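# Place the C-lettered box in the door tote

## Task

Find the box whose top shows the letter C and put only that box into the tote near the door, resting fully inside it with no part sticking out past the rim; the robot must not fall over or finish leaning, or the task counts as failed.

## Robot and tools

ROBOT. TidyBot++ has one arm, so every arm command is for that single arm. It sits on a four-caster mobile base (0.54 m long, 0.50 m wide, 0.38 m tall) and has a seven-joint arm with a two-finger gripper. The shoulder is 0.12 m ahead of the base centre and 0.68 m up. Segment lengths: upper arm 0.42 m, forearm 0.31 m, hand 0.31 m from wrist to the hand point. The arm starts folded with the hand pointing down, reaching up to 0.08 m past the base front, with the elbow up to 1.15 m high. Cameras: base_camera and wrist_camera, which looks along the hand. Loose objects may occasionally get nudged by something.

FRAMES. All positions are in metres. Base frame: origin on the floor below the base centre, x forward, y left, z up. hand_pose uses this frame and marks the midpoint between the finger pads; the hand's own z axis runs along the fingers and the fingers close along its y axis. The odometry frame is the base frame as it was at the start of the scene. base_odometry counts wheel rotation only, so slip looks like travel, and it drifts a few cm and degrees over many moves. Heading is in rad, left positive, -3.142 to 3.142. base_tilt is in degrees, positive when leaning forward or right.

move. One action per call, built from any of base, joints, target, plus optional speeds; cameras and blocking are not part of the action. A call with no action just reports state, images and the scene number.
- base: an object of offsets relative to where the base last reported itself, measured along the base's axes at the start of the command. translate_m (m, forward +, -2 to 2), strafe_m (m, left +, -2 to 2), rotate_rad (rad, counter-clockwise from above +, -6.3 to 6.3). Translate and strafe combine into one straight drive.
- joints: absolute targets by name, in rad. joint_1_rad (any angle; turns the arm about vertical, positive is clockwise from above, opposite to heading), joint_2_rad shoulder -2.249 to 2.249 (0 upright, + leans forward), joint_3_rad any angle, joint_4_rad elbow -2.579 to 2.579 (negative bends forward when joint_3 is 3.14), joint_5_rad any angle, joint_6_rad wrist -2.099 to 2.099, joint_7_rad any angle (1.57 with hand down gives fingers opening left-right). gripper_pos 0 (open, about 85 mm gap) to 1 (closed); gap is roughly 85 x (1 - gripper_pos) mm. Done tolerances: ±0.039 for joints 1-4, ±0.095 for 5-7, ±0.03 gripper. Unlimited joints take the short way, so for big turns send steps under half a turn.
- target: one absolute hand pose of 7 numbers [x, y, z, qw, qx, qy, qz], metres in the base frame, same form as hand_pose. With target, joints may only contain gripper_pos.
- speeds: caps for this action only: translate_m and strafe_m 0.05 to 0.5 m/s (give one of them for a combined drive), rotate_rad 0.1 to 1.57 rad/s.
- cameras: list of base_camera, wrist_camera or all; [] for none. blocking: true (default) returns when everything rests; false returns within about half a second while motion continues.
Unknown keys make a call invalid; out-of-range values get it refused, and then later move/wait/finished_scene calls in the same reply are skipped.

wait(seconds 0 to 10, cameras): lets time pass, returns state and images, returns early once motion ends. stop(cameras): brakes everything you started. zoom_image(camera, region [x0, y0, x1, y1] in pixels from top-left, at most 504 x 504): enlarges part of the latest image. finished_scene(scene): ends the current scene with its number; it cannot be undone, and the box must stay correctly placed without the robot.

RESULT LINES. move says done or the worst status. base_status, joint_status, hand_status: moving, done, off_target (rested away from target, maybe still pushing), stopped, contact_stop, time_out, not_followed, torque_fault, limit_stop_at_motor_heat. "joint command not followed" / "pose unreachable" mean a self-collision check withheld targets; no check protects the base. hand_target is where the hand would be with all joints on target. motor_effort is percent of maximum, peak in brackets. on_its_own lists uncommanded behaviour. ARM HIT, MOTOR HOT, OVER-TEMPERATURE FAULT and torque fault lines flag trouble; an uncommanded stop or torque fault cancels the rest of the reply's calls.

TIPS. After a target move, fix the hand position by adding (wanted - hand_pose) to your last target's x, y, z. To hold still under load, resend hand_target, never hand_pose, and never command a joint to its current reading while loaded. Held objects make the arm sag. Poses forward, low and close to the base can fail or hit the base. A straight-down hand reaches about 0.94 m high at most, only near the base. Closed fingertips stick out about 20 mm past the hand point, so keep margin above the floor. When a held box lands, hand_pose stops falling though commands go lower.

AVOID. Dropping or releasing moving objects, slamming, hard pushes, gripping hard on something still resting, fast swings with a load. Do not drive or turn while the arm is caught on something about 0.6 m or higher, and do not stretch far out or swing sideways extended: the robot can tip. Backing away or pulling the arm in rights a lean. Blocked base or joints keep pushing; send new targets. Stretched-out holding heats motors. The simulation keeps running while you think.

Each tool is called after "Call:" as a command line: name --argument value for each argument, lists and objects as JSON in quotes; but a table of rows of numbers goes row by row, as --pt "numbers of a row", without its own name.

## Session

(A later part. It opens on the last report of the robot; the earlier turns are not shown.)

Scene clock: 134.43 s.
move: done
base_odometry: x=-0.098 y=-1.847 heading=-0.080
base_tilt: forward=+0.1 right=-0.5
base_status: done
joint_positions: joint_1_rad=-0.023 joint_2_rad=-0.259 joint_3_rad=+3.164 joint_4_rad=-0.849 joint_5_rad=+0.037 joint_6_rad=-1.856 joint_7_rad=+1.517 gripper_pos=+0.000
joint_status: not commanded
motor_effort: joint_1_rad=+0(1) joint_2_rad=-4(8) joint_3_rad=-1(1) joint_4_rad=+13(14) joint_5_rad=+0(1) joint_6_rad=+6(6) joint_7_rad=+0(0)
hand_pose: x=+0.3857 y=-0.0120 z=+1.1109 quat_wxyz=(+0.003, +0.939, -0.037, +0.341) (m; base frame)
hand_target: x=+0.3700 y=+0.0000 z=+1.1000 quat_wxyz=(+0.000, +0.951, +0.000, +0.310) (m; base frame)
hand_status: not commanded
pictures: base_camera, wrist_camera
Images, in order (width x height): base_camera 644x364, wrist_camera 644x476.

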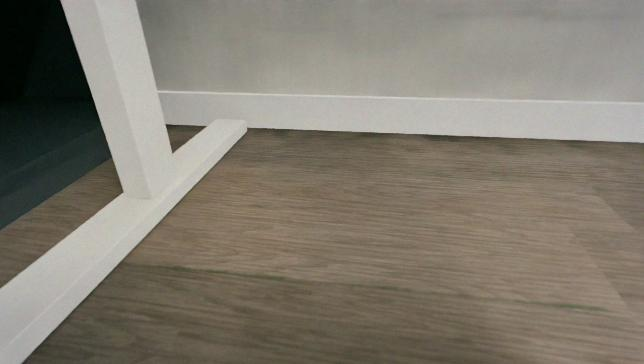

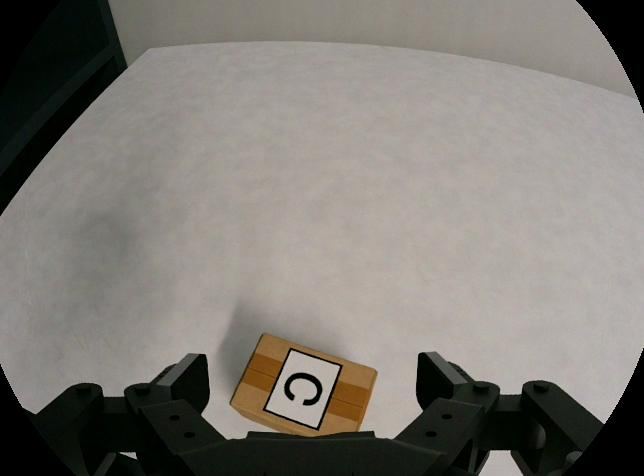

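Call:
move --target '[0.39,-0.01,1.04,0,0.834,0.552,0]' --cameras '["wrist_camera"]'

Scene clock: 150.27 s.
move: time_out
base_odometry: x=-0.098 y=-1.847 heading=-0.080
base_tilt: forward=+0.1 right=-0.5
base_status: not commanded
joint_positions: joint_1_rad=+0.097 joint_2_rad=+0.269 joint_3_rad=+3.071 joint_4_rad=-0.363 joint_5_rad=+0.037 joint_6_rad=-1.999 joint_7_rad=+2.752 gripper_pos=+0.000
joint_status: not commanded
motor_effort: joint_1_rad=+0(2) joint_2_rad=-25(34) joint_3_rad=-1(3) joint_4_rad=+13(14) joint_5_rad=+0(2) joint_6_rad=+4(8) joint_7_rad=+0(0)
hand_pose: x=+0.5668 y=-0.0295 z=+1.0696 quat_wxyz=(+0.148, +0.819, +0.515, +0.205) (m; base frame)
hand_target: x=+0.5687 y=-0.0291 z=+1.0666 quat_wxyz=(+0.145, +0.819, +0.516, +0.202) (m; base frame)
hand_status: time_out (0.180 m and 29.4 deg from the pose sent, 0.071 m and 80.5 deg at the start; a joint's target at an end of its range on 300 of 300 steps)
pictures: wrist_camera
Images, in order (width x height): wrist_camera 644x476.

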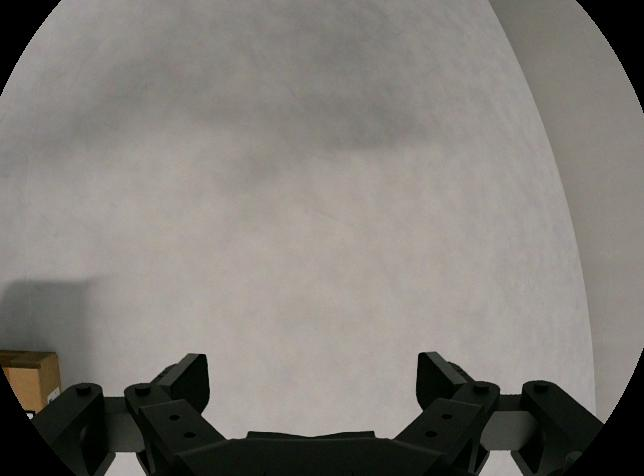

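Call:
move --joints '{"joint_1_rad":0,"joint_2_rad":-0.3,"joint_3_rad":3.14,"joint_4_rad":-0.9,"joint_5_rad":0,"joint_6_rad":-1.7,"joint_7_rad":1.57}' --cameras '[]'

Call:
move --base '{"translate_m":-0.4}' --cameras '[]'

Call:
move --base '{"rotate_rad":1.571}'

Scene clock: 161.67 s.
move: done
base_odometry: x=-0.098 y=-1.847 heading=-0.080
base_tilt: forward=+0.1 right=-0.4
base_status: not commanded
joint_positions: joint_1_rad=+0.023 joint_2_rad=-0.288 joint_3_rad=+3.115 joint_4_rad=-0.884 joint_5_rad=+0.037 joint_6_rad=-1.781 joint_7_rad=+1.627 gripper_pos=+0.000
joint_status: all done
motor_effort: joint_1_rad=+0(1) joint_2_rad=-3(27) joint_3_rad=+0(2) joint_4_rad=+13(13) joint_5_rad=+0(2) joint_6_rad=+6(7) joint_7_rad=+0(1)
hand_pose: x=+0.3910 y=-0.0060 z=+1.1209 quat_wxyz=(+0.029, +0.927, +0.018, +0.372) (m; base frame)
hand_target: x=+0.4043 y=+0.0020 z=+1.1358 quat_wxyz=(+0.000, +0.913, +0.000, +0.409) (m; base frame)
hand_status: not commanded
pictures: none
No camera images: "cameras" was empty.

Scene clock: 163.83 s.
move: done
base_odometry: x=-0.497 y=-1.815 heading=-0.079
base_tilt: forward=+0.0 right=-0.4
base_status: done
joint_positions: joint_1_rad=+0.022 joint_2_rad=-0.302 joint_3_rad=+3.119 joint_4_rad=-0.888 joint_5_rad=+0.034 joint_6_rad=-1.777 joint_7_rad=+1.625 gripper_pos=+0.000
joint_status: not commanded
motor_effort: joint_1_rad=+2(2) joint_2_rad=-3(8) joint_3_rad=+0(1) joint_4_rad=+13(14) joint_5_rad=+0(1) joint_6_rad=+6(7) joint_7_rad=+0(0)
hand_pose: x=+0.3860 y=-0.0061 z=+1.1238 quat_wxyz=(+0.028, +0.925, +0.017, +0.379) (m; base frame)
hand_target: x=+0.4043 y=+0.0020 z=+1.1358 quat_wxyz=(+0.000, +0.913, +0.000, +0.409) (m; base frame)
hand_status: not commanded
pictures: none
No camera images: "cameras" was empty.

Scene clock: 166.13 s.
move: done
base_odometry: x=-0.497 y=-1.815 heading=+1.491
base_tilt: forward=+0.1 right=-0.4
base_status: done
joint_positions: joint_1_rad=+0.020 joint_2_rad=-0.302 joint_3_rad=+3.121 joint_4_rad=-0.888 joint_5_rad=+0.031 joint_6_rad=-1.776 joint_7_rad=+1.625 gripper_pos=+0.000
joint_status: not commanded
motor_effort: joint_1_rad=+0(1) joint_2_rad=-3(5) joint_3_rad=+0(2) joint_4_rad=+13(14) joint_5_rad=+0(1) joint_6_rad=+6(6) joint_7_rad=+0(1)
hand_pose: x=+0.3861 y=-0.0056 z=+1.1238 quat_wxyz=(+0.026, +0.925, +0.017, +0.379) (m; base frame)
hand_target: x=+0.4043 y=+0.0020 z=+1.1358 quat_wxyz=(+0.000, +0.913, +0.000, +0.409) (m; base frame)
hand_status: not commanded
pictures: base_camera, wrist_camera
Images, in order (width x height): base_camera 644x364, wrist_camera 644x476.

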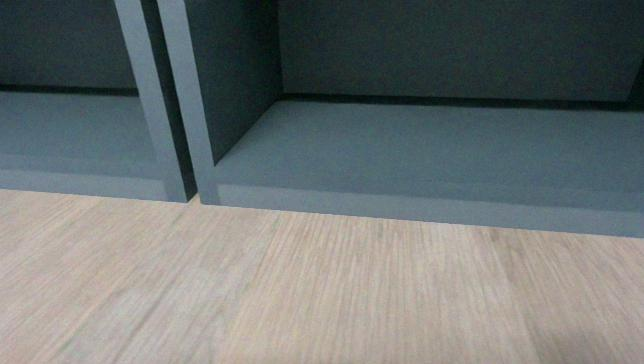

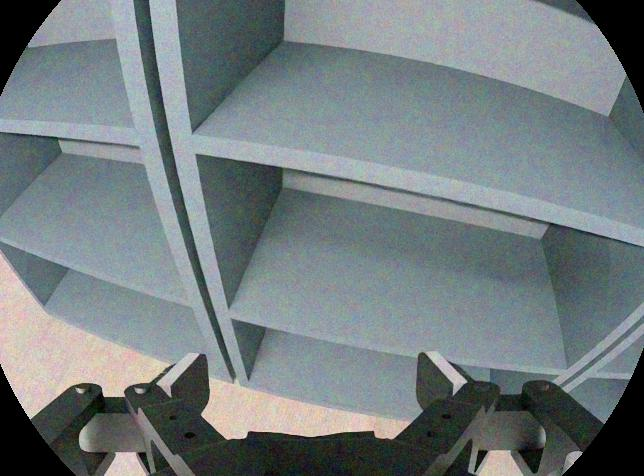

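Call:
move --base '{"strafe_m":-0.3}' --cameras '[]'

Call:
move --base '{"translate_m":-0.5,"strafe_m":-0.1}'

Scene clock: 173.00 s.
move: done
base_odometry: x=-0.198 y=-1.839 heading=+1.492
base_tilt: forward=+0.0 right=-0.4
base_status: done
joint_positions: joint_1_rad=+0.020 joint_2_rad=-0.302 joint_3_rad=+3.127 joint_4_rad=-0.888 joint_5_rad=+0.029 joint_6_rad=-1.776 joint_7_rad=+1.625 gripper_pos=+0.000
joint_status: not commanded
motor_effort: joint_1_rad=+0(1) joint_2_rad=-3(4) joint_3_rad=-1(2) joint_4_rad=+13(13) joint_5_rad=+0(1) joint_6_rad=+6(6) joint_7_rad=+0(1)
hand_pose: x=+0.3862 y=-0.0069 z=+1.1238 quat_wxyz=(+0.025, +0.925, +0.015, +0.379) (m; base frame)
hand_target: x=+0.4043 y=+0.0020 z=+1.1358 quat_wxyz=(+0.000, +0.913, +0.000, +0.409) (m; base frame)
hand_status: not commanded
pictures: none
No camera images: "cameras" was empty.

Scene clock: 175.40 s.
move: done
base_odometry: x=-0.138 y=-2.345 heading=+1.492
base_tilt: forward=+0.0 right=-0.4
base_status: done
joint_positions: joint_1_rad=+0.020 joint_2_rad=-0.307 joint_3_rad=+3.127 joint_4_rad=-0.889 joint_5_rad=+0.029 joint_6_rad=-1.776 joint_7_rad=+1.625 gripper_pos=+0.000
joint_status: not commanded
motor_effort: joint_1_rad=+0(1) joint_2_rad=-3(7) joint_3_rad=-1(2) joint_4_rad=+13(14) joint_5_rad=+0(1) joint_6_rad=+6(7) joint_7_rad=+0(1)
hand_pose: x=+0.3840 y=-0.0069 z=+1.1251 quat_wxyz=(+0.025, +0.924, +0.015, +0.381) (m; base frame)
hand_target: x=+0.4043 y=+0.0020 z=+1.1358 quat_wxyz=(+0.000, +0.913, +0.000, +0.409) (m; base frame)
hand_status: not commanded
pictures: base_camera, wrist_camera
Images, in order (width x height): base_camera 644x364, wrist_camera 644x476.

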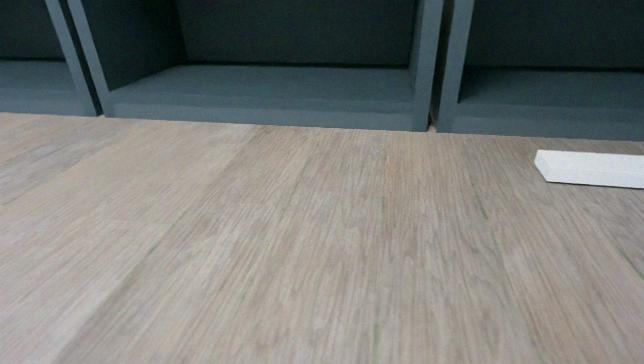

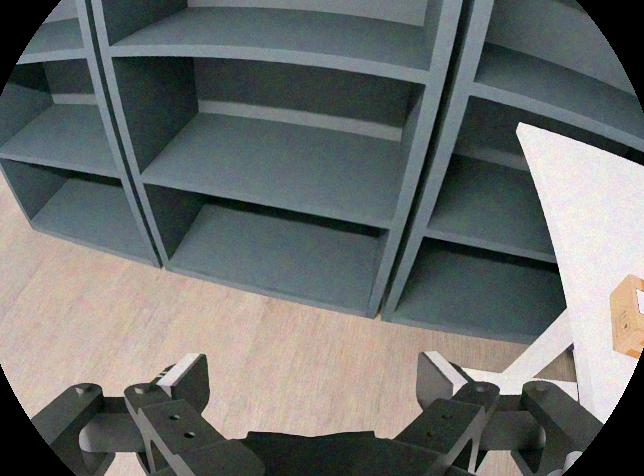

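Call:
move --base '{"strafe_m":-0.12}'

Scene clock: 178.87 s.
move: done
base_odometry: x=-0.018 y=-2.355 heading=+1.492
base_tilt: forward=+0.0 right=-0.4
base_status: done
joint_positions: joint_1_rad=+0.019 joint_2_rad=-0.307 joint_3_rad=+3.130 joint_4_rad=-0.889 joint_5_rad=+0.027 joint_6_rad=-1.776 joint_7_rad=+1.625 gripper_pos=+0.000
joint_status: not commanded
motor_effort: joint_1_rad=+0(1) joint_2_rad=-2(4) joint_3_rad=+0(2) joint_4_rad=+13(13) joint_5_rad=+0(1) joint_6_rad=+6(6) joint_7_rad=+0(0)
hand_pose: x=+0.3840 y=-0.0075 z=+1.1251 quat_wxyz=(+0.025, +0.924, +0.014, +0.381) (m; base frame)
hand_target: x=+0.4043 y=+0.0020 z=+1.1358 quat_wxyz=(+0.000, +0.913, +0.000, +0.409) (m; base frame)
hand_status: not commanded
pictures: base_camera, wrist_camera
Images, in order (width x height): base_camera 644x364, wrist_camera 644x476.

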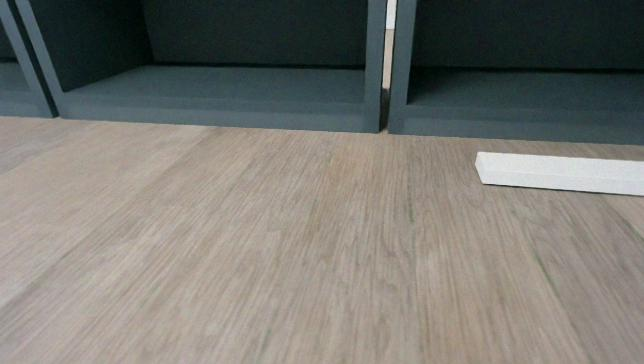

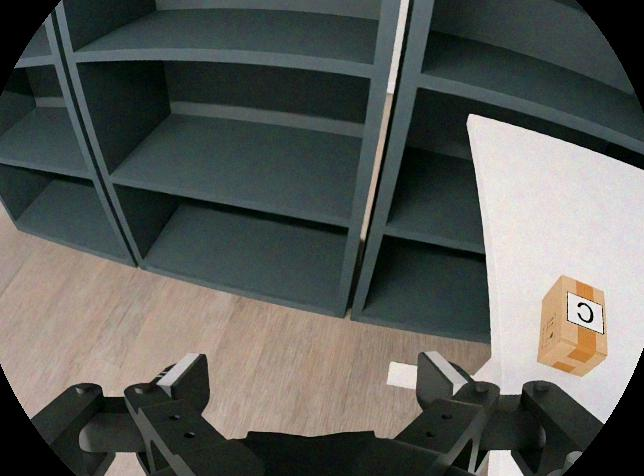

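Call:
move --base '{"strafe_m":-0.07}' --cameras '[]'

Call:
move --target '[0.42,-0.19,1.08,0.0515,0.947,-0.192,0.254]'

Scene clock: 186.27 s.
move: time_out
base_odometry: x=+0.049 y=-2.361 heading=+1.497
base_tilt: forward=+0.1 right=-0.5
base_status: strafe_m time_out (by the wheels' count: -0.067 of -0.070)
joint_positions: joint_1_rad=+0.064 joint_2_rad=-0.299 joint_3_rad=+3.137 joint_4_rad=-0.890 joint_5_rad=+0.028 joint_6_rad=-1.775 joint_7_rad=+1.624 gripper_pos=+0.000
joint_status: not commanded
motor_effort: joint_1_rad=-9(21) joint_2_rad=-3(9) joint_3_rad=-2(8) joint_4_rad=+13(14) joint_5_rad=+0(3) joint_6_rad=+6(7) joint_7_rad=+0(0)
hand_pose: x=+0.3873 y=-0.0225 z=+1.1228 quat_wxyz=(+0.033, +0.926, -0.010, +0.377) (m; base frame)
hand_target: x=+0.4043 y=+0.0020 z=+1.1358 quat_wxyz=(+0.000, +0.913, +0.000, +0.409) (m; base frame)
hand_status: not commanded
pictures: none
No camera images: "cameras" was empty.

not run: a stop that you did not command came earlier in this reply.

Call:
move --base '{"strafe_m":0.04}'

Scene clock: 188.17 s.
move: done
base_odometry: x=+0.009 y=-2.358 heading=+1.497
base_tilt: forward=+0.1 right=-0.5
base_status: done
joint_positions: joint_1_rad=+0.009 joint_2_rad=-0.299 joint_3_rad=+3.137 joint_4_rad=-0.890 joint_5_rad=+0.024 joint_6_rad=-1.775 joint_7_rad=+1.624 gripper_pos=+0.000
joint_status: not commanded
motor_effort: joint_1_rad=+1(11) joint_2_rad=-3(6) joint_3_rad=+0(3) joint_4_rad=+13(13) joint_5_rad=+0(2) joint_6_rad=+6(6) joint_7_rad=+0(0)
hand_pose: x=+0.3881 y=-0.0068 z=+1.1228 quat_wxyz=(+0.022, +0.926, +0.016, +0.378) (m; base frame)
hand_target: x=+0.4043 y=+0.0020 z=+1.1358 quat_wxyz=(+0.000, +0.913, +0.000, +0.409) (m; base frame)
hand_status: not commanded
pictures: base_camera, wrist_camera
Images, in order (width x height): base_camera 644x364, wrist_camera 644x476.

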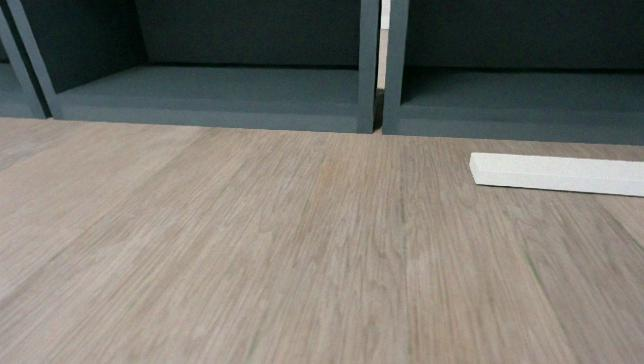

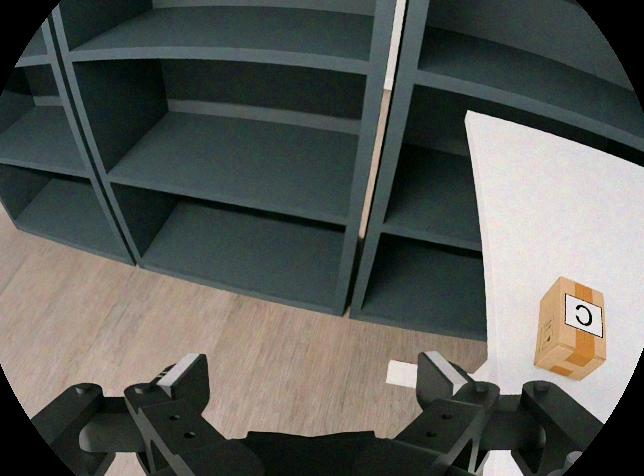

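Call:
move --target '[0.42,-0.22,1.08,0.0515,0.947,-0.192,0.254]'

Scene clock: 192.80 s.
move: done
base_odometry: x=+0.009 y=-2.358 heading=+1.497
base_tilt: forward=+0.0 right=-0.4
base_status: not commanded
joint_positions: joint_1_rad=+0.481 joint_2_rad=+0.045 joint_3_rad=+3.490 joint_4_rad=-0.615 joint_5_rad=-0.236 joint_6_rad=-1.912 joint_7_rad=+1.806 gripper_pos=+0.000
joint_status: not commanded
motor_effort: joint_1_rad=+0(1) joint_2_rad=-16(18) joint_3_rad=-1(1) joint_4_rad=+13(14) joint_5_rad=-1(2) joint_6_rad=+5(6) joint_7_rad=+0(0)
hand_pose: x=+0.4298 y=-0.2248 z=+1.0933 quat_wxyz=(+0.066, +0.933, -0.210, +0.286) (m; base frame)
hand_target: x=+0.4200 y=-0.2200 z=+1.0800 quat_wxyz=(+0.051, +0.947, -0.192, +0.254) (m; base frame)
hand_status: done (0.017 m and 4.8 deg from the pose sent, 0.220 m and 28.1 deg at the start)
pictures: base_camera, wrist_camera
Images, in order (width x height): base_camera 644x364, wrist_camera 644x476.

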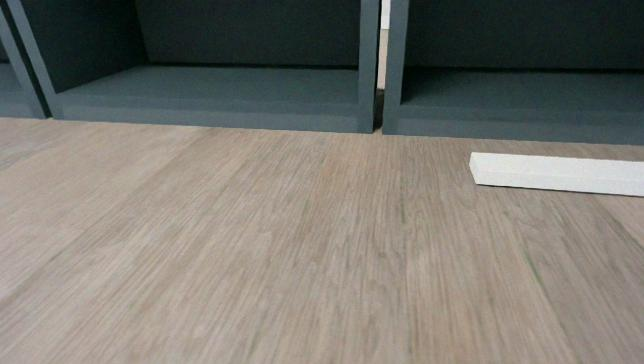

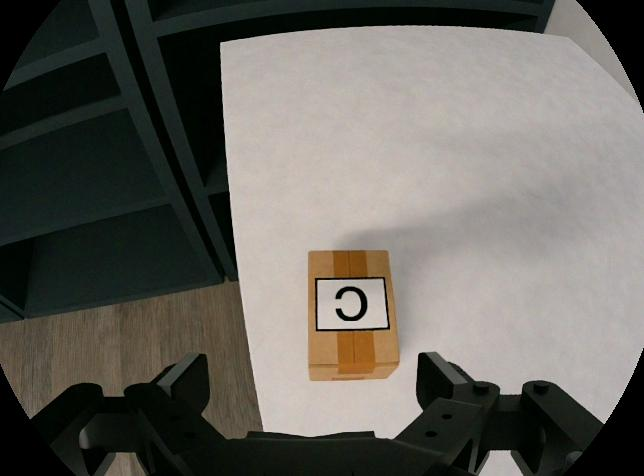

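Call:
move --target '[0.446,-0.26,1.017,0.0515,0.947,-0.192,0.254]' --cameras '["wrist_camera"]'

Scene clock: 198.90 s.
move: done
base_odometry: x=+0.009 y=-2.358 heading=+1.497
base_tilt: forward=+0.0 right=-0.4
base_status: not commanded
joint_positions: joint_1_rad=+0.460 joint_2_rad=+0.044 joint_3_rad=+3.542 joint_4_rad=-0.904 joint_5_rad=-0.238 joint_6_rad=-1.793 joint_7_rad=+1.882 gripper_pos=+0.000
joint_status: not commanded
motor_effort: joint_1_rad=+0(1) joint_2_rad=-18(19) joint_3_rad=+0(1) joint_4_rad=+15(16) joint_5_rad=-2(2) joint_6_rad=+3(5) joint_7_rad=+0(1)
hand_pose: x=+0.4359 y=-0.2468 z=+1.0058 quat_wxyz=(+0.027, +0.951, -0.216, +0.221) (m; base frame)
hand_target: x=+0.4460 y=-0.2600 z=+1.0170 quat_wxyz=(+0.051, +0.947, -0.192, +0.254) (m; base frame)
hand_status: done (0.020 m and 5.4 deg from the pose sent, 0.086 m and 4.8 deg at the start)
pictures: wrist_camera
Images, in order (width x height): wrist_camera 644x476.

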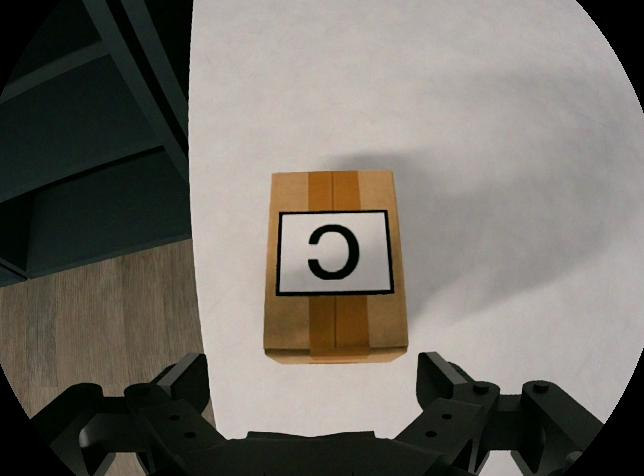

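Call:
move --target '[0.485,-0.288,1.015,0.0515,0.947,-0.192,0.254]' --cameras '["wrist_camera"]'

Scene clock: 203.33 s.
move: done
base_odometry: x=+0.009 y=-2.358 heading=+1.497
base_tilt: forward=+0.1 right=-0.5
base_status: not commanded
joint_positions: joint_1_rad=+0.567 joint_2_rad=+0.129 joint_3_rad=+3.467 joint_4_rad=-0.800 joint_5_rad=-0.246 joint_6_rad=-1.792 joint_7_rad=+1.883 gripper_pos=+0.000
joint_status: not commanded
motor_effort: joint_1_rad=+0(1) joint_2_rad=-22(24) joint_3_rad=+0(1) joint_4_rad=+15(16) joint_5_rad=-2(2) joint_6_rad=+3(4) joint_7_rad=+0(0)
hand_pose: x=+0.4584 y=-0.2770 z=+1.0095 quat_wxyz=(+0.043, +0.948, -0.223, +0.224) (m; base frame)
hand_target: x=+0.4850 y=-0.2880 z=+1.0150 quat_wxyz=(+0.051, +0.947, -0.192, +0.254) (m; base frame)
hand_status: done (0.029 m and 5.1 deg from the pose sent, 0.065 m and 5.4 deg at the start)
pictures: wrist_camera
Images, in order (width x height): wrist_camera 644x476.

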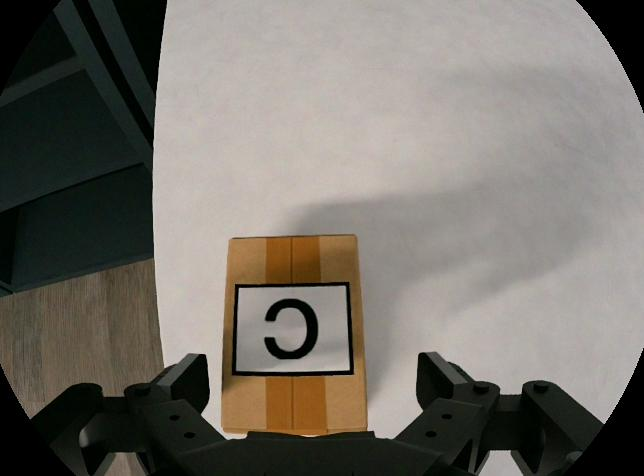

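Call:
move --target '[0.502,-0.288,0.99,0.0515,0.947,-0.192,0.254]' --cameras '["wrist_camera"]'

Scene clock: 207.00 s.
move: done
base_odometry: x=+0.009 y=-2.358 heading=+1.497
base_tilt: forward=+0.0 right=-0.4
base_status: not commanded
joint_positions: joint_1_rad=+0.546 joint_2_rad=+0.129 joint_3_rad=+3.467 joint_4_rad=-0.886 joint_5_rad=-0.246 joint_6_rad=-1.703 joint_7_rad=+1.883 gripper_pos=+0.000
joint_status: not commanded
motor_effort: joint_1_rad=+0(1) joint_2_rad=-22(24) joint_3_rad=+0(1) joint_4_rad=+16(17) joint_5_rad=-2(2) joint_6_rad=+3(4) joint_7_rad=+0(0)
hand_pose: x=+0.4752 y=-0.2824 z=+0.9881 quat_wxyz=(+0.038, +0.947, -0.223, +0.228) (m; base frame)
hand_target: x=+0.5020 y=-0.2880 z=+0.9900 quat_wxyz=(+0.052, +0.947, -0.192, +0.254) (m; base frame)
hand_status: done (0.027 m and 4.9 deg from the pose sent, 0.049 m and 5.1 deg at the start)
pictures: wrist_camera
Images, in order (width x height): wrist_camera 644x476.

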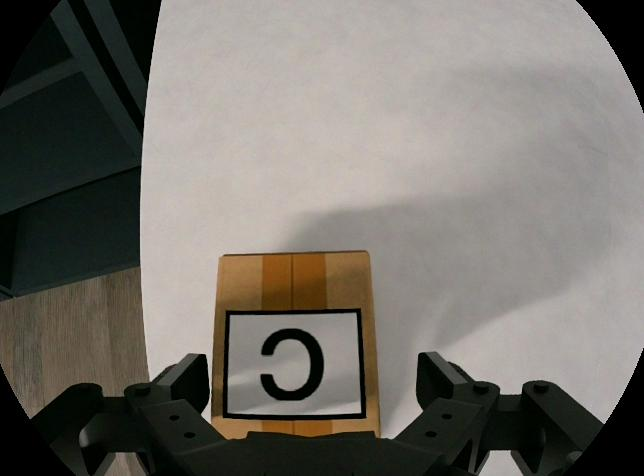

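Call:
move --target '[0.507,-0.278,0.992,0.0515,0.947,-0.192,0.254]' --cameras '["wrist_camera"]'

Scene clock: 213.17 s.
move: done
base_odometry: x=+0.009 y=-2.358 heading=+1.497
base_tilt: forward=+0.1 right=-0.4
base_status: not commanded
joint_positions: joint_1_rad=+0.521 joint_2_rad=+0.129 joint_3_rad=+3.463 joint_4_rad=-0.886 joint_5_rad=-0.245 joint_6_rad=-1.702 joint_7_rad=+1.883 gripper_pos=+0.000
joint_status: not commanded
motor_effort: joint_1_rad=+0(2) joint_2_rad=-23(23) joint_3_rad=+0(1) joint_4_rad=+16(16) joint_5_rad=-2(3) joint_6_rad=+4(4) joint_7_rad=+0(0)
hand_pose: x=+0.4833 y=-0.2724 z=+0.9882 quat_wxyz=(+0.035, +0.950, -0.209, +0.229) (m; base frame)
hand_target: x=+0.5070 y=-0.2780 z=+0.9920 quat_wxyz=(+0.051, +0.947, -0.192, +0.254) (m; base frame)
hand_status: done (0.025 m and 3.9 deg from the pose sent, 0.032 m and 4.9 deg at the start)
pictures: wrist_camera
Images, in order (width x height): wrist_camera 644x476.

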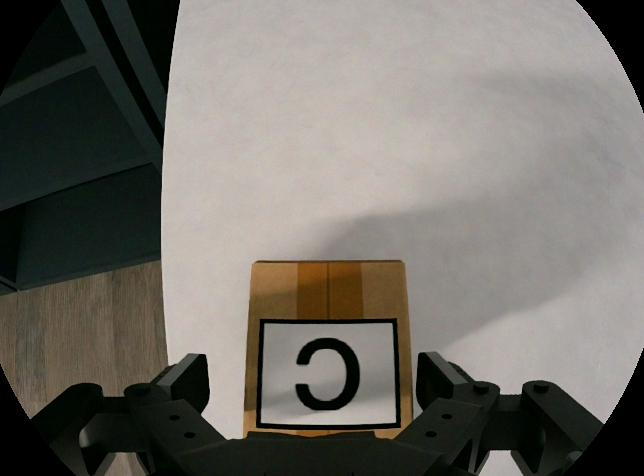

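Call:
move --target '[0.506,-0.283,0.972,0.0515,0.947,-0.192,0.254]' --cameras '["wrist_camera"]'

Scene clock: 217.60 s.
move: done
base_odometry: x=+0.009 y=-2.358 heading=+1.497
base_tilt: forward=+0.1 right=-0.4
base_status: not commanded
joint_positions: joint_1_rad=+0.507 joint_2_rad=+0.117 joint_3_rad=+3.463 joint_4_rad=-0.978 joint_5_rad=-0.245 joint_6_rad=-1.626 joint_7_rad=+1.883 gripper_pos=+0.000
joint_status: not commanded
motor_effort: joint_1_rad=+0(1) joint_2_rad=-21(24) joint_3_rad=+0(2) joint_4_rad=+16(17) joint_5_rad=-2(3) joint_6_rad=+3(4) joint_7_rad=+0(0)
hand_pose: x=+0.4909 y=-0.2741 z=+0.9670 quat_wxyz=(+0.029, +0.949, -0.212, +0.230) (m; base frame)
hand_target: x=+0.5060 y=-0.2830 z=+0.9720 quat_wxyz=(+0.051, +0.947, -0.192, +0.254) (m; base frame)
hand_status: done (0.018 m and 4.4 deg from the pose sent, 0.030 m and 3.9 deg at the start)
pictures: wrist_camera
Images, in order (width x height): wrist_camera 644x476.

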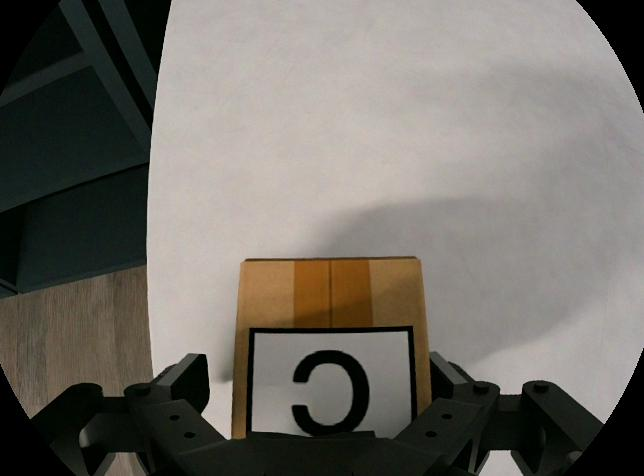

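Call:
move --joints '{"gripper_pos":1}' --cameras '["wrist_camera"]'

Scene clock: 220.70 s.
move: off_target
base_odometry: x=+0.009 y=-2.358 heading=+1.497
base_tilt: forward=+0.1 right=-0.4
base_status: not commanded
joint_positions: joint_1_rad=+0.506 joint_2_rad=+0.108 joint_3_rad=+3.463 joint_4_rad=-0.980 joint_5_rad=-0.245 joint_6_rad=-1.615 joint_7_rad=+1.883 gripper_pos=+0.341
joint_status: gripper_pos off_target (ended at +0.341, target +1.000)
motor_effort: joint_1_rad=+0(1) joint_2_rad=-20(23) joint_3_rad=-1(2) joint_4_rad=+15(17) joint_5_rad=-3(3) joint_6_rad=+3(4) joint_7_rad=+0(0)
hand_pose: x=+0.4906 y=-0.2744 z=+0.9720 quat_wxyz=(+0.032, +0.947, -0.212, +0.238) (m; base frame)
hand_target: x=+0.5060 y=-0.2830 z=+0.9720 quat_wxyz=(+0.051, +0.947, -0.192, +0.254) (m; base frame)
hand_status: not commanded
pictures: wrist_camera
Images, in order (width x height): wrist_camera 644x476.

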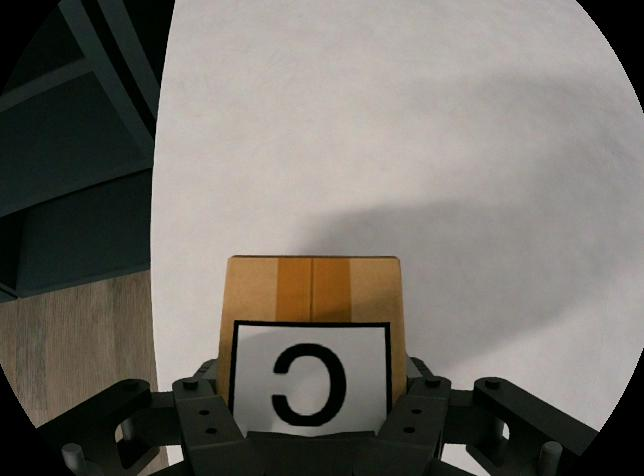

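Call:
move --target '[0.45,-0.25,1.07,0.0515,0.947,-0.192,0.254]' --cameras '["wrist_camera"]'

Call:
move --target '[0.40,-0.0,1.09,0,0.95,0,0.31]'

Scene clock: 223.87 s.
move: done
base_odometry: x=+0.009 y=-2.358 heading=+1.497
base_tilt: forward=+0.0 right=-0.4
base_status: not commanded
joint_positions: joint_1_rad=+0.608 joint_2_rad=+0.124 joint_3_rad=+3.434 joint_4_rad=-0.560 joint_5_rad=-0.262 joint_6_rad=-1.886 joint_7_rad=+1.883 gripper_pos=+0.341
joint_status: not commanded
motor_effort: joint_1_rad=+1(2) joint_2_rad=-21(26) joint_3_rad=+0(1) joint_4_rad=+14(19) joint_5_rad=-2(3) joint_6_rad=+5(5) joint_7_rad=+0(0)
hand_pose: x=+0.4483 y=-0.2647 z=+1.0866 quat_wxyz=(+0.085, +0.934, -0.200, +0.283) (m; base frame)
hand_target: x=+0.4500 y=-0.2500 z=+1.0700 quat_wxyz=(+0.051, +0.947, -0.192, +0.254) (m; base frame)
hand_status: done (0.022 m and 5.3 deg from the pose sent, 0.109 m and 3.6 deg at the start)
pictures: wrist_camera
Images, in order (width x height): wrist_camera 644x476.

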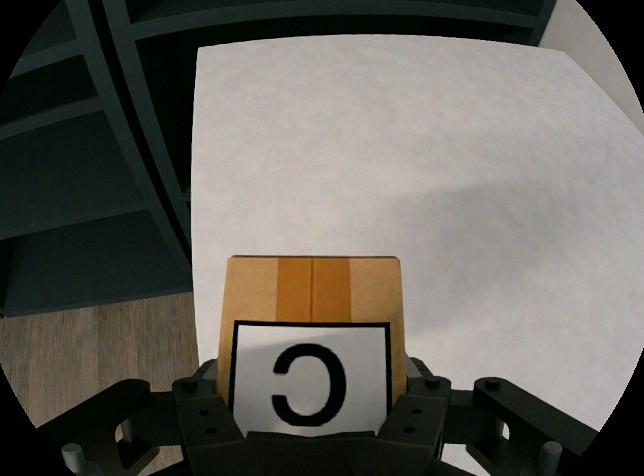

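Scene clock: 225.77 s.
move: done
base_odometry: x=+0.009 y=-2.358 heading=+1.497
base_tilt: forward=+0.0 right=-0.4
base_status: not commanded
joint_positions: joint_1_rad=+0.010 joint_2_rad=-0.208 joint_3_rad=+3.176 joint_4_rad=-0.866 joint_5_rad=-0.037 joint_6_rad=-1.887 joint_7_rad=+1.629 gripper_pos=+0.341
joint_status: not commanded
motor_effort: joint_1_rad=+0(2) joint_2_rad=-7(22) joint_3_rad=-1(1) joint_4_rad=+14(15) joint_5_rad=-1(2) joint_6_rad=+5(6) joint_7_rad=+0(1)
hand_pose: x=+0.3996 y=-0.0026 z=+1.0849 quat_wxyz=(-0.004, +0.956, +0.017, +0.294) (m; base frame)
hand_target: x=+0.4000 y=+0.0000 z=+1.0900 quat_wxyz=(+0.000, +0.951, +0.000, +0.310) (m; base frame)
hand_status: done (0.006 m and 2.7 deg from the pose sent, 0.269 m and 25.2 deg at the start)
pictures: base_camera, wrist_camera
Images, in order (width x height): base_camera 644x364, wrist_camera 644x476.

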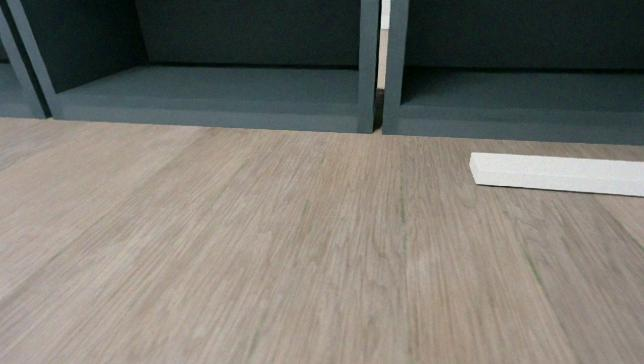

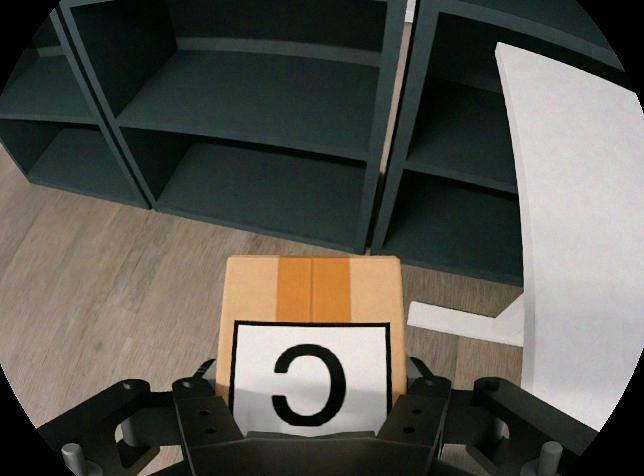

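Call:
move --base '{"strafe_m":0.25}' --cameras '[]'

Call:
move --base '{"translate_m":0.35,"strafe_m":1.75}'

Scene clock: 231.50 s.
move: done
base_odometry: x=-0.240 y=-2.339 heading=+1.496
base_tilt: forward=+0.0 right=-0.5
base_status: done
joint_positions: joint_1_rad=+0.007 joint_2_rad=-0.208 joint_3_rad=+3.168 joint_4_rad=-0.868 joint_5_rad=-0.030 joint_6_rad=-1.887 joint_7_rad=+1.626 gripper_pos=+0.341
joint_status: not commanded
motor_effort: joint_1_rad=+0(1) joint_2_rad=-7(8) joint_3_rad=-1(3) joint_4_rad=+14(14) joint_5_rad=-1(2) joint_6_rad=+5(6) joint_7_rad=+0(0)
hand_pose: x=+0.3995 y=-0.0009 z=+1.0843 quat_wxyz=(-0.002, +0.956, +0.019, +0.294) (m; base frame)
hand_target: x=+0.4000 y=+0.0000 z=+1.0900 quat_wxyz=(+0.000, +0.951, +0.000, +0.310) (m; base frame)
hand_status: not commanded
pictures: none
No camera images: "cameras" was empty.

Scene clock: 236.33 s.
move: done
base_odometry: x=-1.959 y=-1.860 heading=+1.496
base_tilt: forward=+0.0 right=-0.4
base_status: done
joint_positions: joint_1_rad=+0.006 joint_2_rad=-0.208 joint_3_rad=+3.166 joint_4_rad=-0.868 joint_5_rad=-0.027 joint_6_rad=-1.887 joint_7_rad=+1.626 gripper_pos=+0.341
joint_status: not commanded
motor_effort: joint_1_rad=+0(1) joint_2_rad=-7(8) joint_3_rad=-1(2) joint_4_rad=+14(14) joint_5_rad=-1(2) joint_6_rad=+5(6) joint_7_rad=+0(0)
hand_pose: x=+0.3994 y=-0.0012 z=+1.0842 quat_wxyz=(-0.001, +0.956, +0.019, +0.293) (m; base frame)
hand_target: x=+0.4000 y=+0.0000 z=+1.0900 quat_wxyz=(+0.000, +0.951, +0.000, +0.310) (m; base frame)
hand_status: not commanded
pictures: base_camera, wrist_camera
Images, in order (width x height): base_camera 644x364, wrist_camera 644x476.

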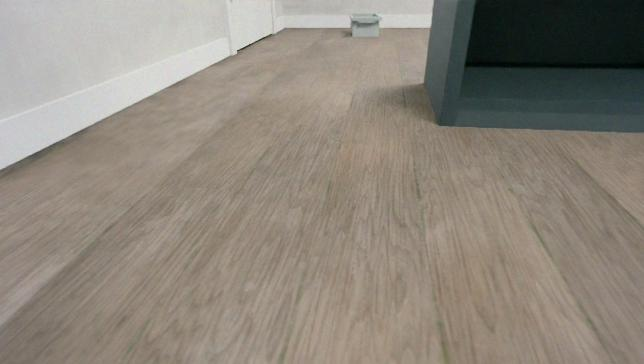

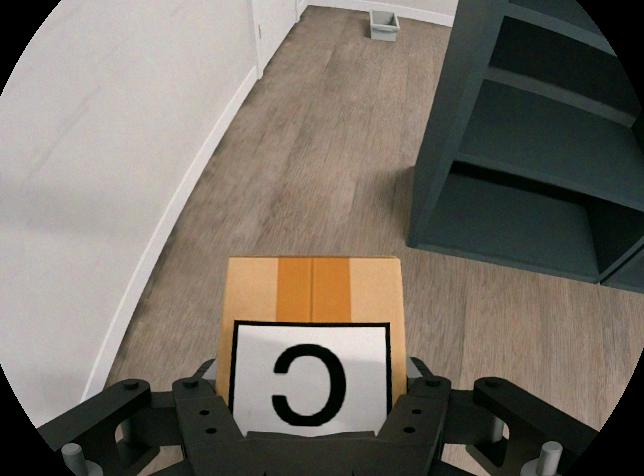

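Call:
move --base '{"strafe_m":0.1}' --cameras '[]'

Call:
move --base '{"translate_m":1.9}'

Scene clock: 240.00 s.
move: done
base_odometry: x=-2.059 y=-1.852 heading=+1.496
base_tilt: forward=+0.1 right=-0.5
base_status: done
joint_positions: joint_1_rad=+0.005 joint_2_rad=-0.209 joint_3_rad=+3.164 joint_4_rad=-0.869 joint_5_rad=-0.026 joint_6_rad=-1.887 joint_7_rad=+1.626 gripper_pos=+0.341
joint_status: not commanded
motor_effort: joint_1_rad=+0(1) joint_2_rad=-7(10) joint_3_rad=-1(2) joint_4_rad=+14(15) joint_5_rad=-1(1) joint_6_rad=+5(6) joint_7_rad=+0(1)
hand_pose: x=+0.3992 y=-0.0002 z=+1.0841 quat_wxyz=(-0.001, +0.956, +0.021, +0.293) (m; base frame)
hand_target: x=+0.4000 y=+0.0000 z=+1.0900 quat_wxyz=(+0.000, +0.951, +0.000, +0.310) (m; base frame)
hand_status: not commanded
pictures: none
No camera images: "cameras" was empty.

Scene clock: 245.17 s.
move: done
base_odometry: x=-1.918 y=+0.043 heading=+1.496
base_tilt: forward=+0.1 right=-0.5
base_status: done
joint_positions: joint_1_rad=+0.005 joint_2_rad=-0.218 joint_3_rad=+3.164 joint_4_rad=-0.872 joint_5_rad=-0.026 joint_6_rad=-1.887 joint_7_rad=+1.626 gripper_pos=+0.341
joint_status: not commanded
motor_effort: joint_1_rad=+1(1) joint_2_rad=-6(10) joint_3_rad=+0(1) joint_4_rad=+14(15) joint_5_rad=-1(1) joint_6_rad=+5(6) joint_7_rad=+0(1)
hand_pose: x=+0.3955 y=-0.0002 z=+1.0856 quat_wxyz=(-0.001, +0.955, +0.021, +0.296) (m; base frame)
hand_target: x=+0.4000 y=+0.0000 z=+1.0900 quat_wxyz=(+0.000, +0.951, +0.000, +0.310) (m; base frame)
hand_status: not commanded
pictures: base_camera, wrist_camera
Images, in order (width x height): base_camera 644x364, wrist_camera 644x476.

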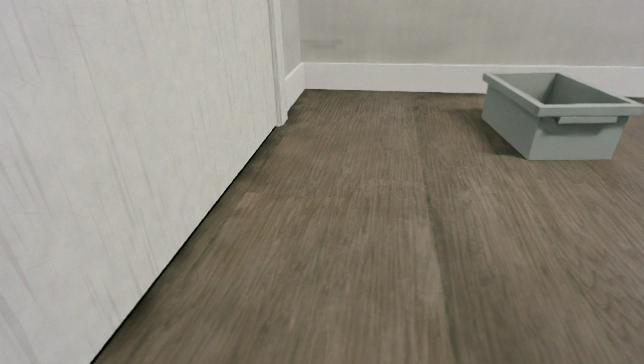

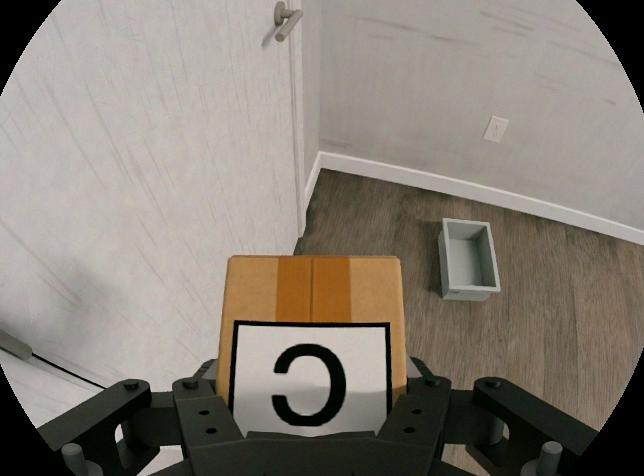

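Call:
move --base '{"translate_m":0.38,"strafe_m":-0.48}' --cameras '[]'

Call:
move --target '[0.60,0.0,0.45,0,0.97,0,0.242]'

Scene clock: 251.37 s.
move: done
base_odometry: x=-1.411 y=+0.386 heading=+1.497
base_tilt: forward=+0.1 right=-0.4
base_status: done
joint_positions: joint_1_rad=+0.005 joint_2_rad=-0.218 joint_3_rad=+3.163 joint_4_rad=-0.873 joint_5_rad=-0.024 joint_6_rad=-1.887 joint_7_rad=+1.626 gripper_pos=+0.341
joint_status: not commanded
motor_effort: joint_1_rad=+1(1) joint_2_rad=-7(11) joint_3_rad=-1(3) joint_4_rad=+14(15) joint_5_rad=-1(2) joint_6_rad=+6(6) joint_7_rad=+0(0)
hand_pose: x=+0.3953 y=-0.0008 z=+1.0853 quat_wxyz=(+0.000, +0.955, +0.020, +0.296) (m; base frame)
hand_target: x=+0.4000 y=+0.0000 z=+1.0900 quat_wxyz=(+0.000, +0.951, +0.000, +0.310) (m; base frame)
hand_status: not commanded
pictures: none
No camera images: "cameras" was empty.

Scene clock: 254.53 s.
move: done
base_odometry: x=-1.411 y=+0.386 heading=+1.497
base_tilt: forward=+0.1 right=-0.4
base_status: not commanded
joint_positions: joint_1_rad=+0.005 joint_2_rad=+0.585 joint_3_rad=+3.163 joint_4_rad=-2.217 joint_5_rad=-0.023 joint_6_rad=+0.108 joint_7_rad=+1.621 gripper_pos=+0.341
joint_status: not commanded
motor_effort: joint_1_rad=+0(1) joint_2_rad=-31(35) joint_3_rad=+0(2) joint_4_rad=+8(20) joint_5_rad=-1(1) joint_6_rad=+4(6) joint_7_rad=+0(0)
hand_pose: x=+0.5912 y=-0.0129 z=+0.4558 quat_wxyz=(+0.013, +0.975, +0.003, +0.222) (m; base frame)
hand_target: x=+0.6000 y=+0.0000 z=+0.4500 quat_wxyz=(+0.000, +0.970, +0.000, +0.242) (m; base frame)
hand_status: done (0.017 m and 2.8 deg from the pose sent, 0.667 m and 6.8 deg at the start)
pictures: base_camera, wrist_camera
Images, in order (width x height): base_camera 644x364, wrist_camera 644x476.

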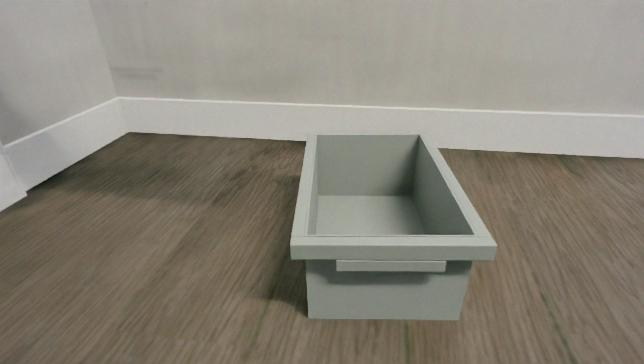

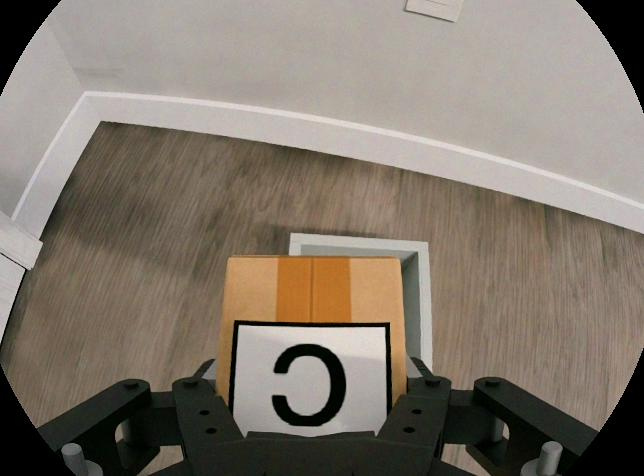

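Call:
move --target '[0.67,-0.053,0.28,0.005,0.97,-0.02,0.242]'

Scene clock: 260.80 s.
move: done
base_odometry: x=-1.411 y=+0.386 heading=+1.497
base_tilt: forward=+0.1 right=-0.4
base_status: not commanded
joint_positions: joint_1_rad=+0.106 joint_2_rad=+1.086 joint_3_rad=+3.154 joint_4_rad=-1.950 joint_5_rad=+0.035 joint_6_rad=+0.309 joint_7_rad=+1.621 gripper_pos=+0.341
joint_status: not commanded
motor_effort: joint_1_rad=+1(2) joint_2_rad=-40(42) joint_3_rad=-1(2) joint_4_rad=+4(8) joint_5_rad=+0(1) joint_6_rad=+4(4) joint_7_rad=+0(1)
hand_pose: x=+0.6465 y=-0.0589 z=+0.2800 quat_wxyz=(+0.020, +0.979, -0.011, +0.205) (m; base frame)
hand_target: x=+0.6700 y=-0.0530 z=+0.2800 quat_wxyz=(+0.005, +0.970, -0.020, +0.242) (m; base frame)
hand_status: done (0.024 m and 4.8 deg from the pose sent, 0.197 m and 3.6 deg at the start)
pictures: base_camera, wrist_camera
Images, in order (width x height): base_camera 644x364, wrist_camera 644x476.

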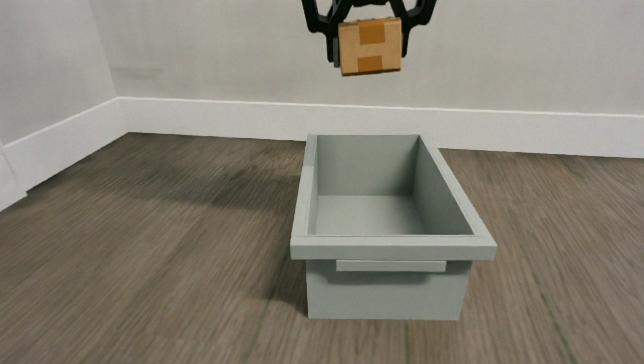

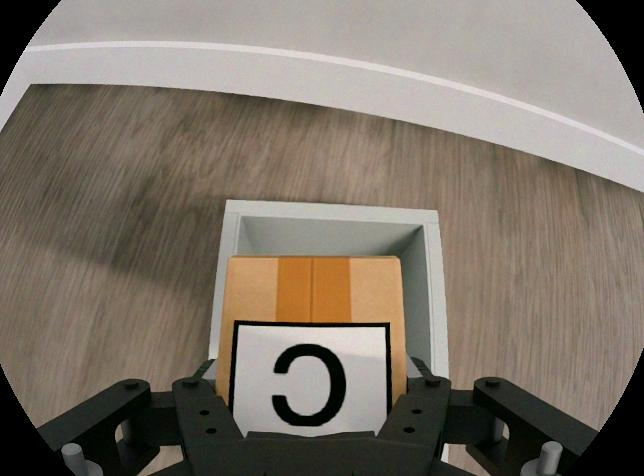

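Call:
move --target '[0.682,-0.068,0.15,0.005,0.97,-0.02,0.242]'

Scene clock: 265.83 s.
move: done
base_odometry: x=-1.411 y=+0.386 heading=+1.497
base_tilt: forward=+0.1 right=-0.4
base_status: not commanded
joint_positions: joint_1_rad=+0.137 joint_2_rad=+1.412 joint_3_rad=+3.154 joint_4_rad=-1.709 joint_5_rad=+0.058 joint_6_rad=+0.391 joint_7_rad=+1.621 gripper_pos=+0.341
joint_status: not commanded
motor_effort: joint_1_rad=+0(1) joint_2_rad=-43(45) joint_3_rad=-1(2) joint_4_rad=+2(4) joint_5_rad=-1(1) joint_6_rad=+4(4) joint_7_rad=+0(1)
hand_pose: x=+0.6601 y=-0.0738 z=+0.1484 quat_wxyz=(+0.020, +0.979, -0.014, +0.203) (m; base frame)
hand_target: x=+0.6820 y=-0.0680 z=+0.1500 quat_wxyz=(+0.005, +0.970, -0.020, +0.242) (m; base frame)
hand_status: done (0.023 m and 4.9 deg from the pose sent, 0.135 m and 4.8 deg at the start)
pictures: base_camera, wrist_camera
Images, in order (width x height): base_camera 644x364, wrist_camera 644x476.

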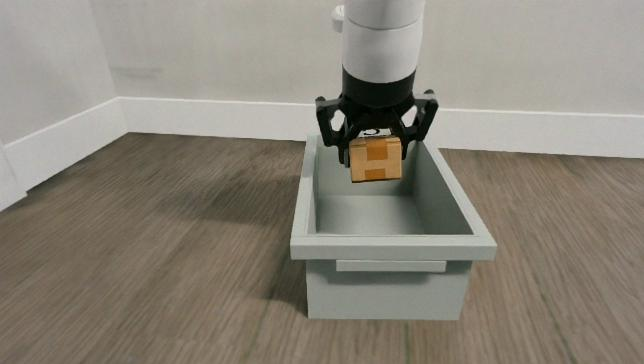

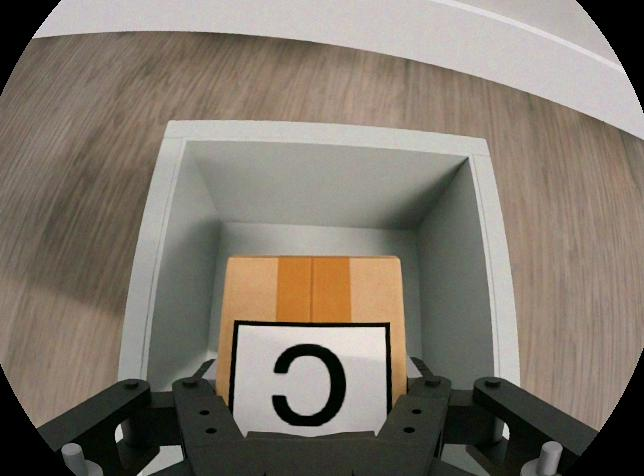

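Call:
move --target '[0.68,-0.07,0.095,0.005,0.964,-0.02,0.265]' --cameras '[]'

Call:
move --target '[0.675,-0.07,0.06,0.005,0.964,-0.02,0.265]'

Scene clock: 269.67 s.
move: done
base_odometry: x=-1.411 y=+0.386 heading=+1.497
base_tilt: forward=+0.1 right=-0.4
base_status: not commanded
joint_positions: joint_1_rad=+0.142 joint_2_rad=+1.563 joint_3_rad=+3.154 joint_4_rad=-1.616 joint_5_rad=+0.069 joint_6_rad=+0.498 joint_7_rad=+1.621 gripper_pos=+0.341
joint_status: not commanded
motor_effort: joint_1_rad=+1(1) joint_2_rad=-42(46) joint_3_rad=-1(2) joint_4_rad=+2(3) joint_5_rad=-1(1) joint_6_rad=+4(5) joint_7_rad=+0(1)
hand_pose: x=+0.6614 y=-0.0728 z=+0.0920 quat_wxyz=(+0.019, +0.974, -0.010, +0.227) (m; base frame)
hand_target: x=+0.6800 y=-0.0700 z=+0.0950 quat_wxyz=(+0.005, +0.964, -0.020, +0.265) (m; base frame)
hand_status: done (0.019 m and 4.8 deg from the pose sent, 0.057 m and 7.5 deg at the start)
pictures: none
No camera images: "cameras" was empty.

Scene clock: 270.63 s.
move: done
base_odometry: x=-1.411 y=+0.386 heading=+1.497
base_tilt: forward=+0.1 right=-0.4
base_status: not commanded
joint_positions: joint_1_rad=+0.142 joint_2_rad=+1.641 joint_3_rad=+3.154 joint_4_rad=-1.539 joint_5_rad=+0.073 joint_6_rad=+0.510 joint_7_rad=+1.621 gripper_pos=+0.341
joint_status: not commanded
motor_effort: joint_1_rad=+0(1) joint_2_rad=-42(45) joint_3_rad=-1(2) joint_4_rad=+2(3) joint_5_rad=+0(1) joint_6_rad=+4(5) joint_7_rad=+0(0)
hand_pose: x=+0.6631 y=-0.0720 z=+0.0607 quat_wxyz=(+0.018, +0.972, -0.008, +0.233) (m; base frame)
hand_target: x=+0.6750 y=-0.0700 z=+0.0600 quat_wxyz=(+0.005, +0.964, -0.020, +0.265) (m; base frame)
hand_status: done (0.012 m and 4.3 deg from the pose sent, 0.035 m and 4.8 deg at the start)
pictures: base_camera, wrist_camera
Images, in order (width x height): base_camera 644x364, wrist_camera 644x476.

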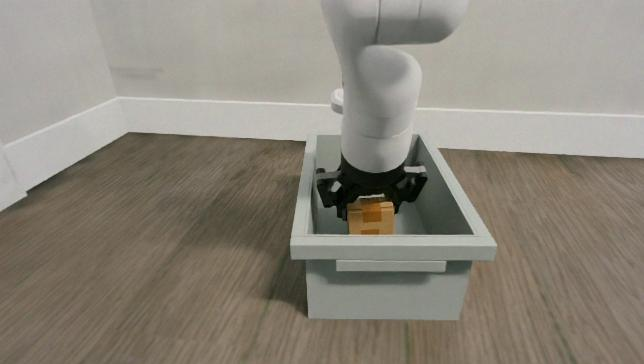

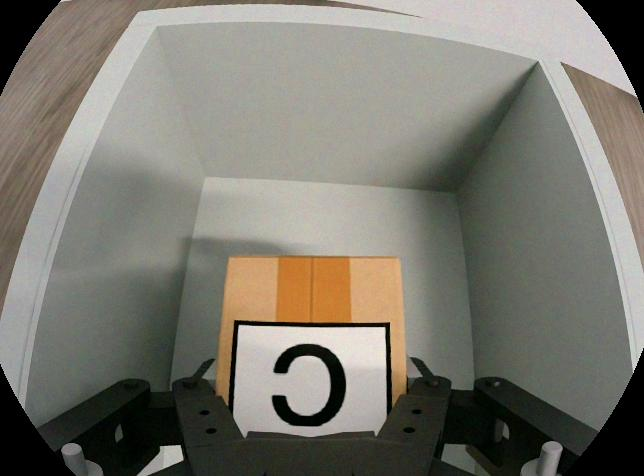

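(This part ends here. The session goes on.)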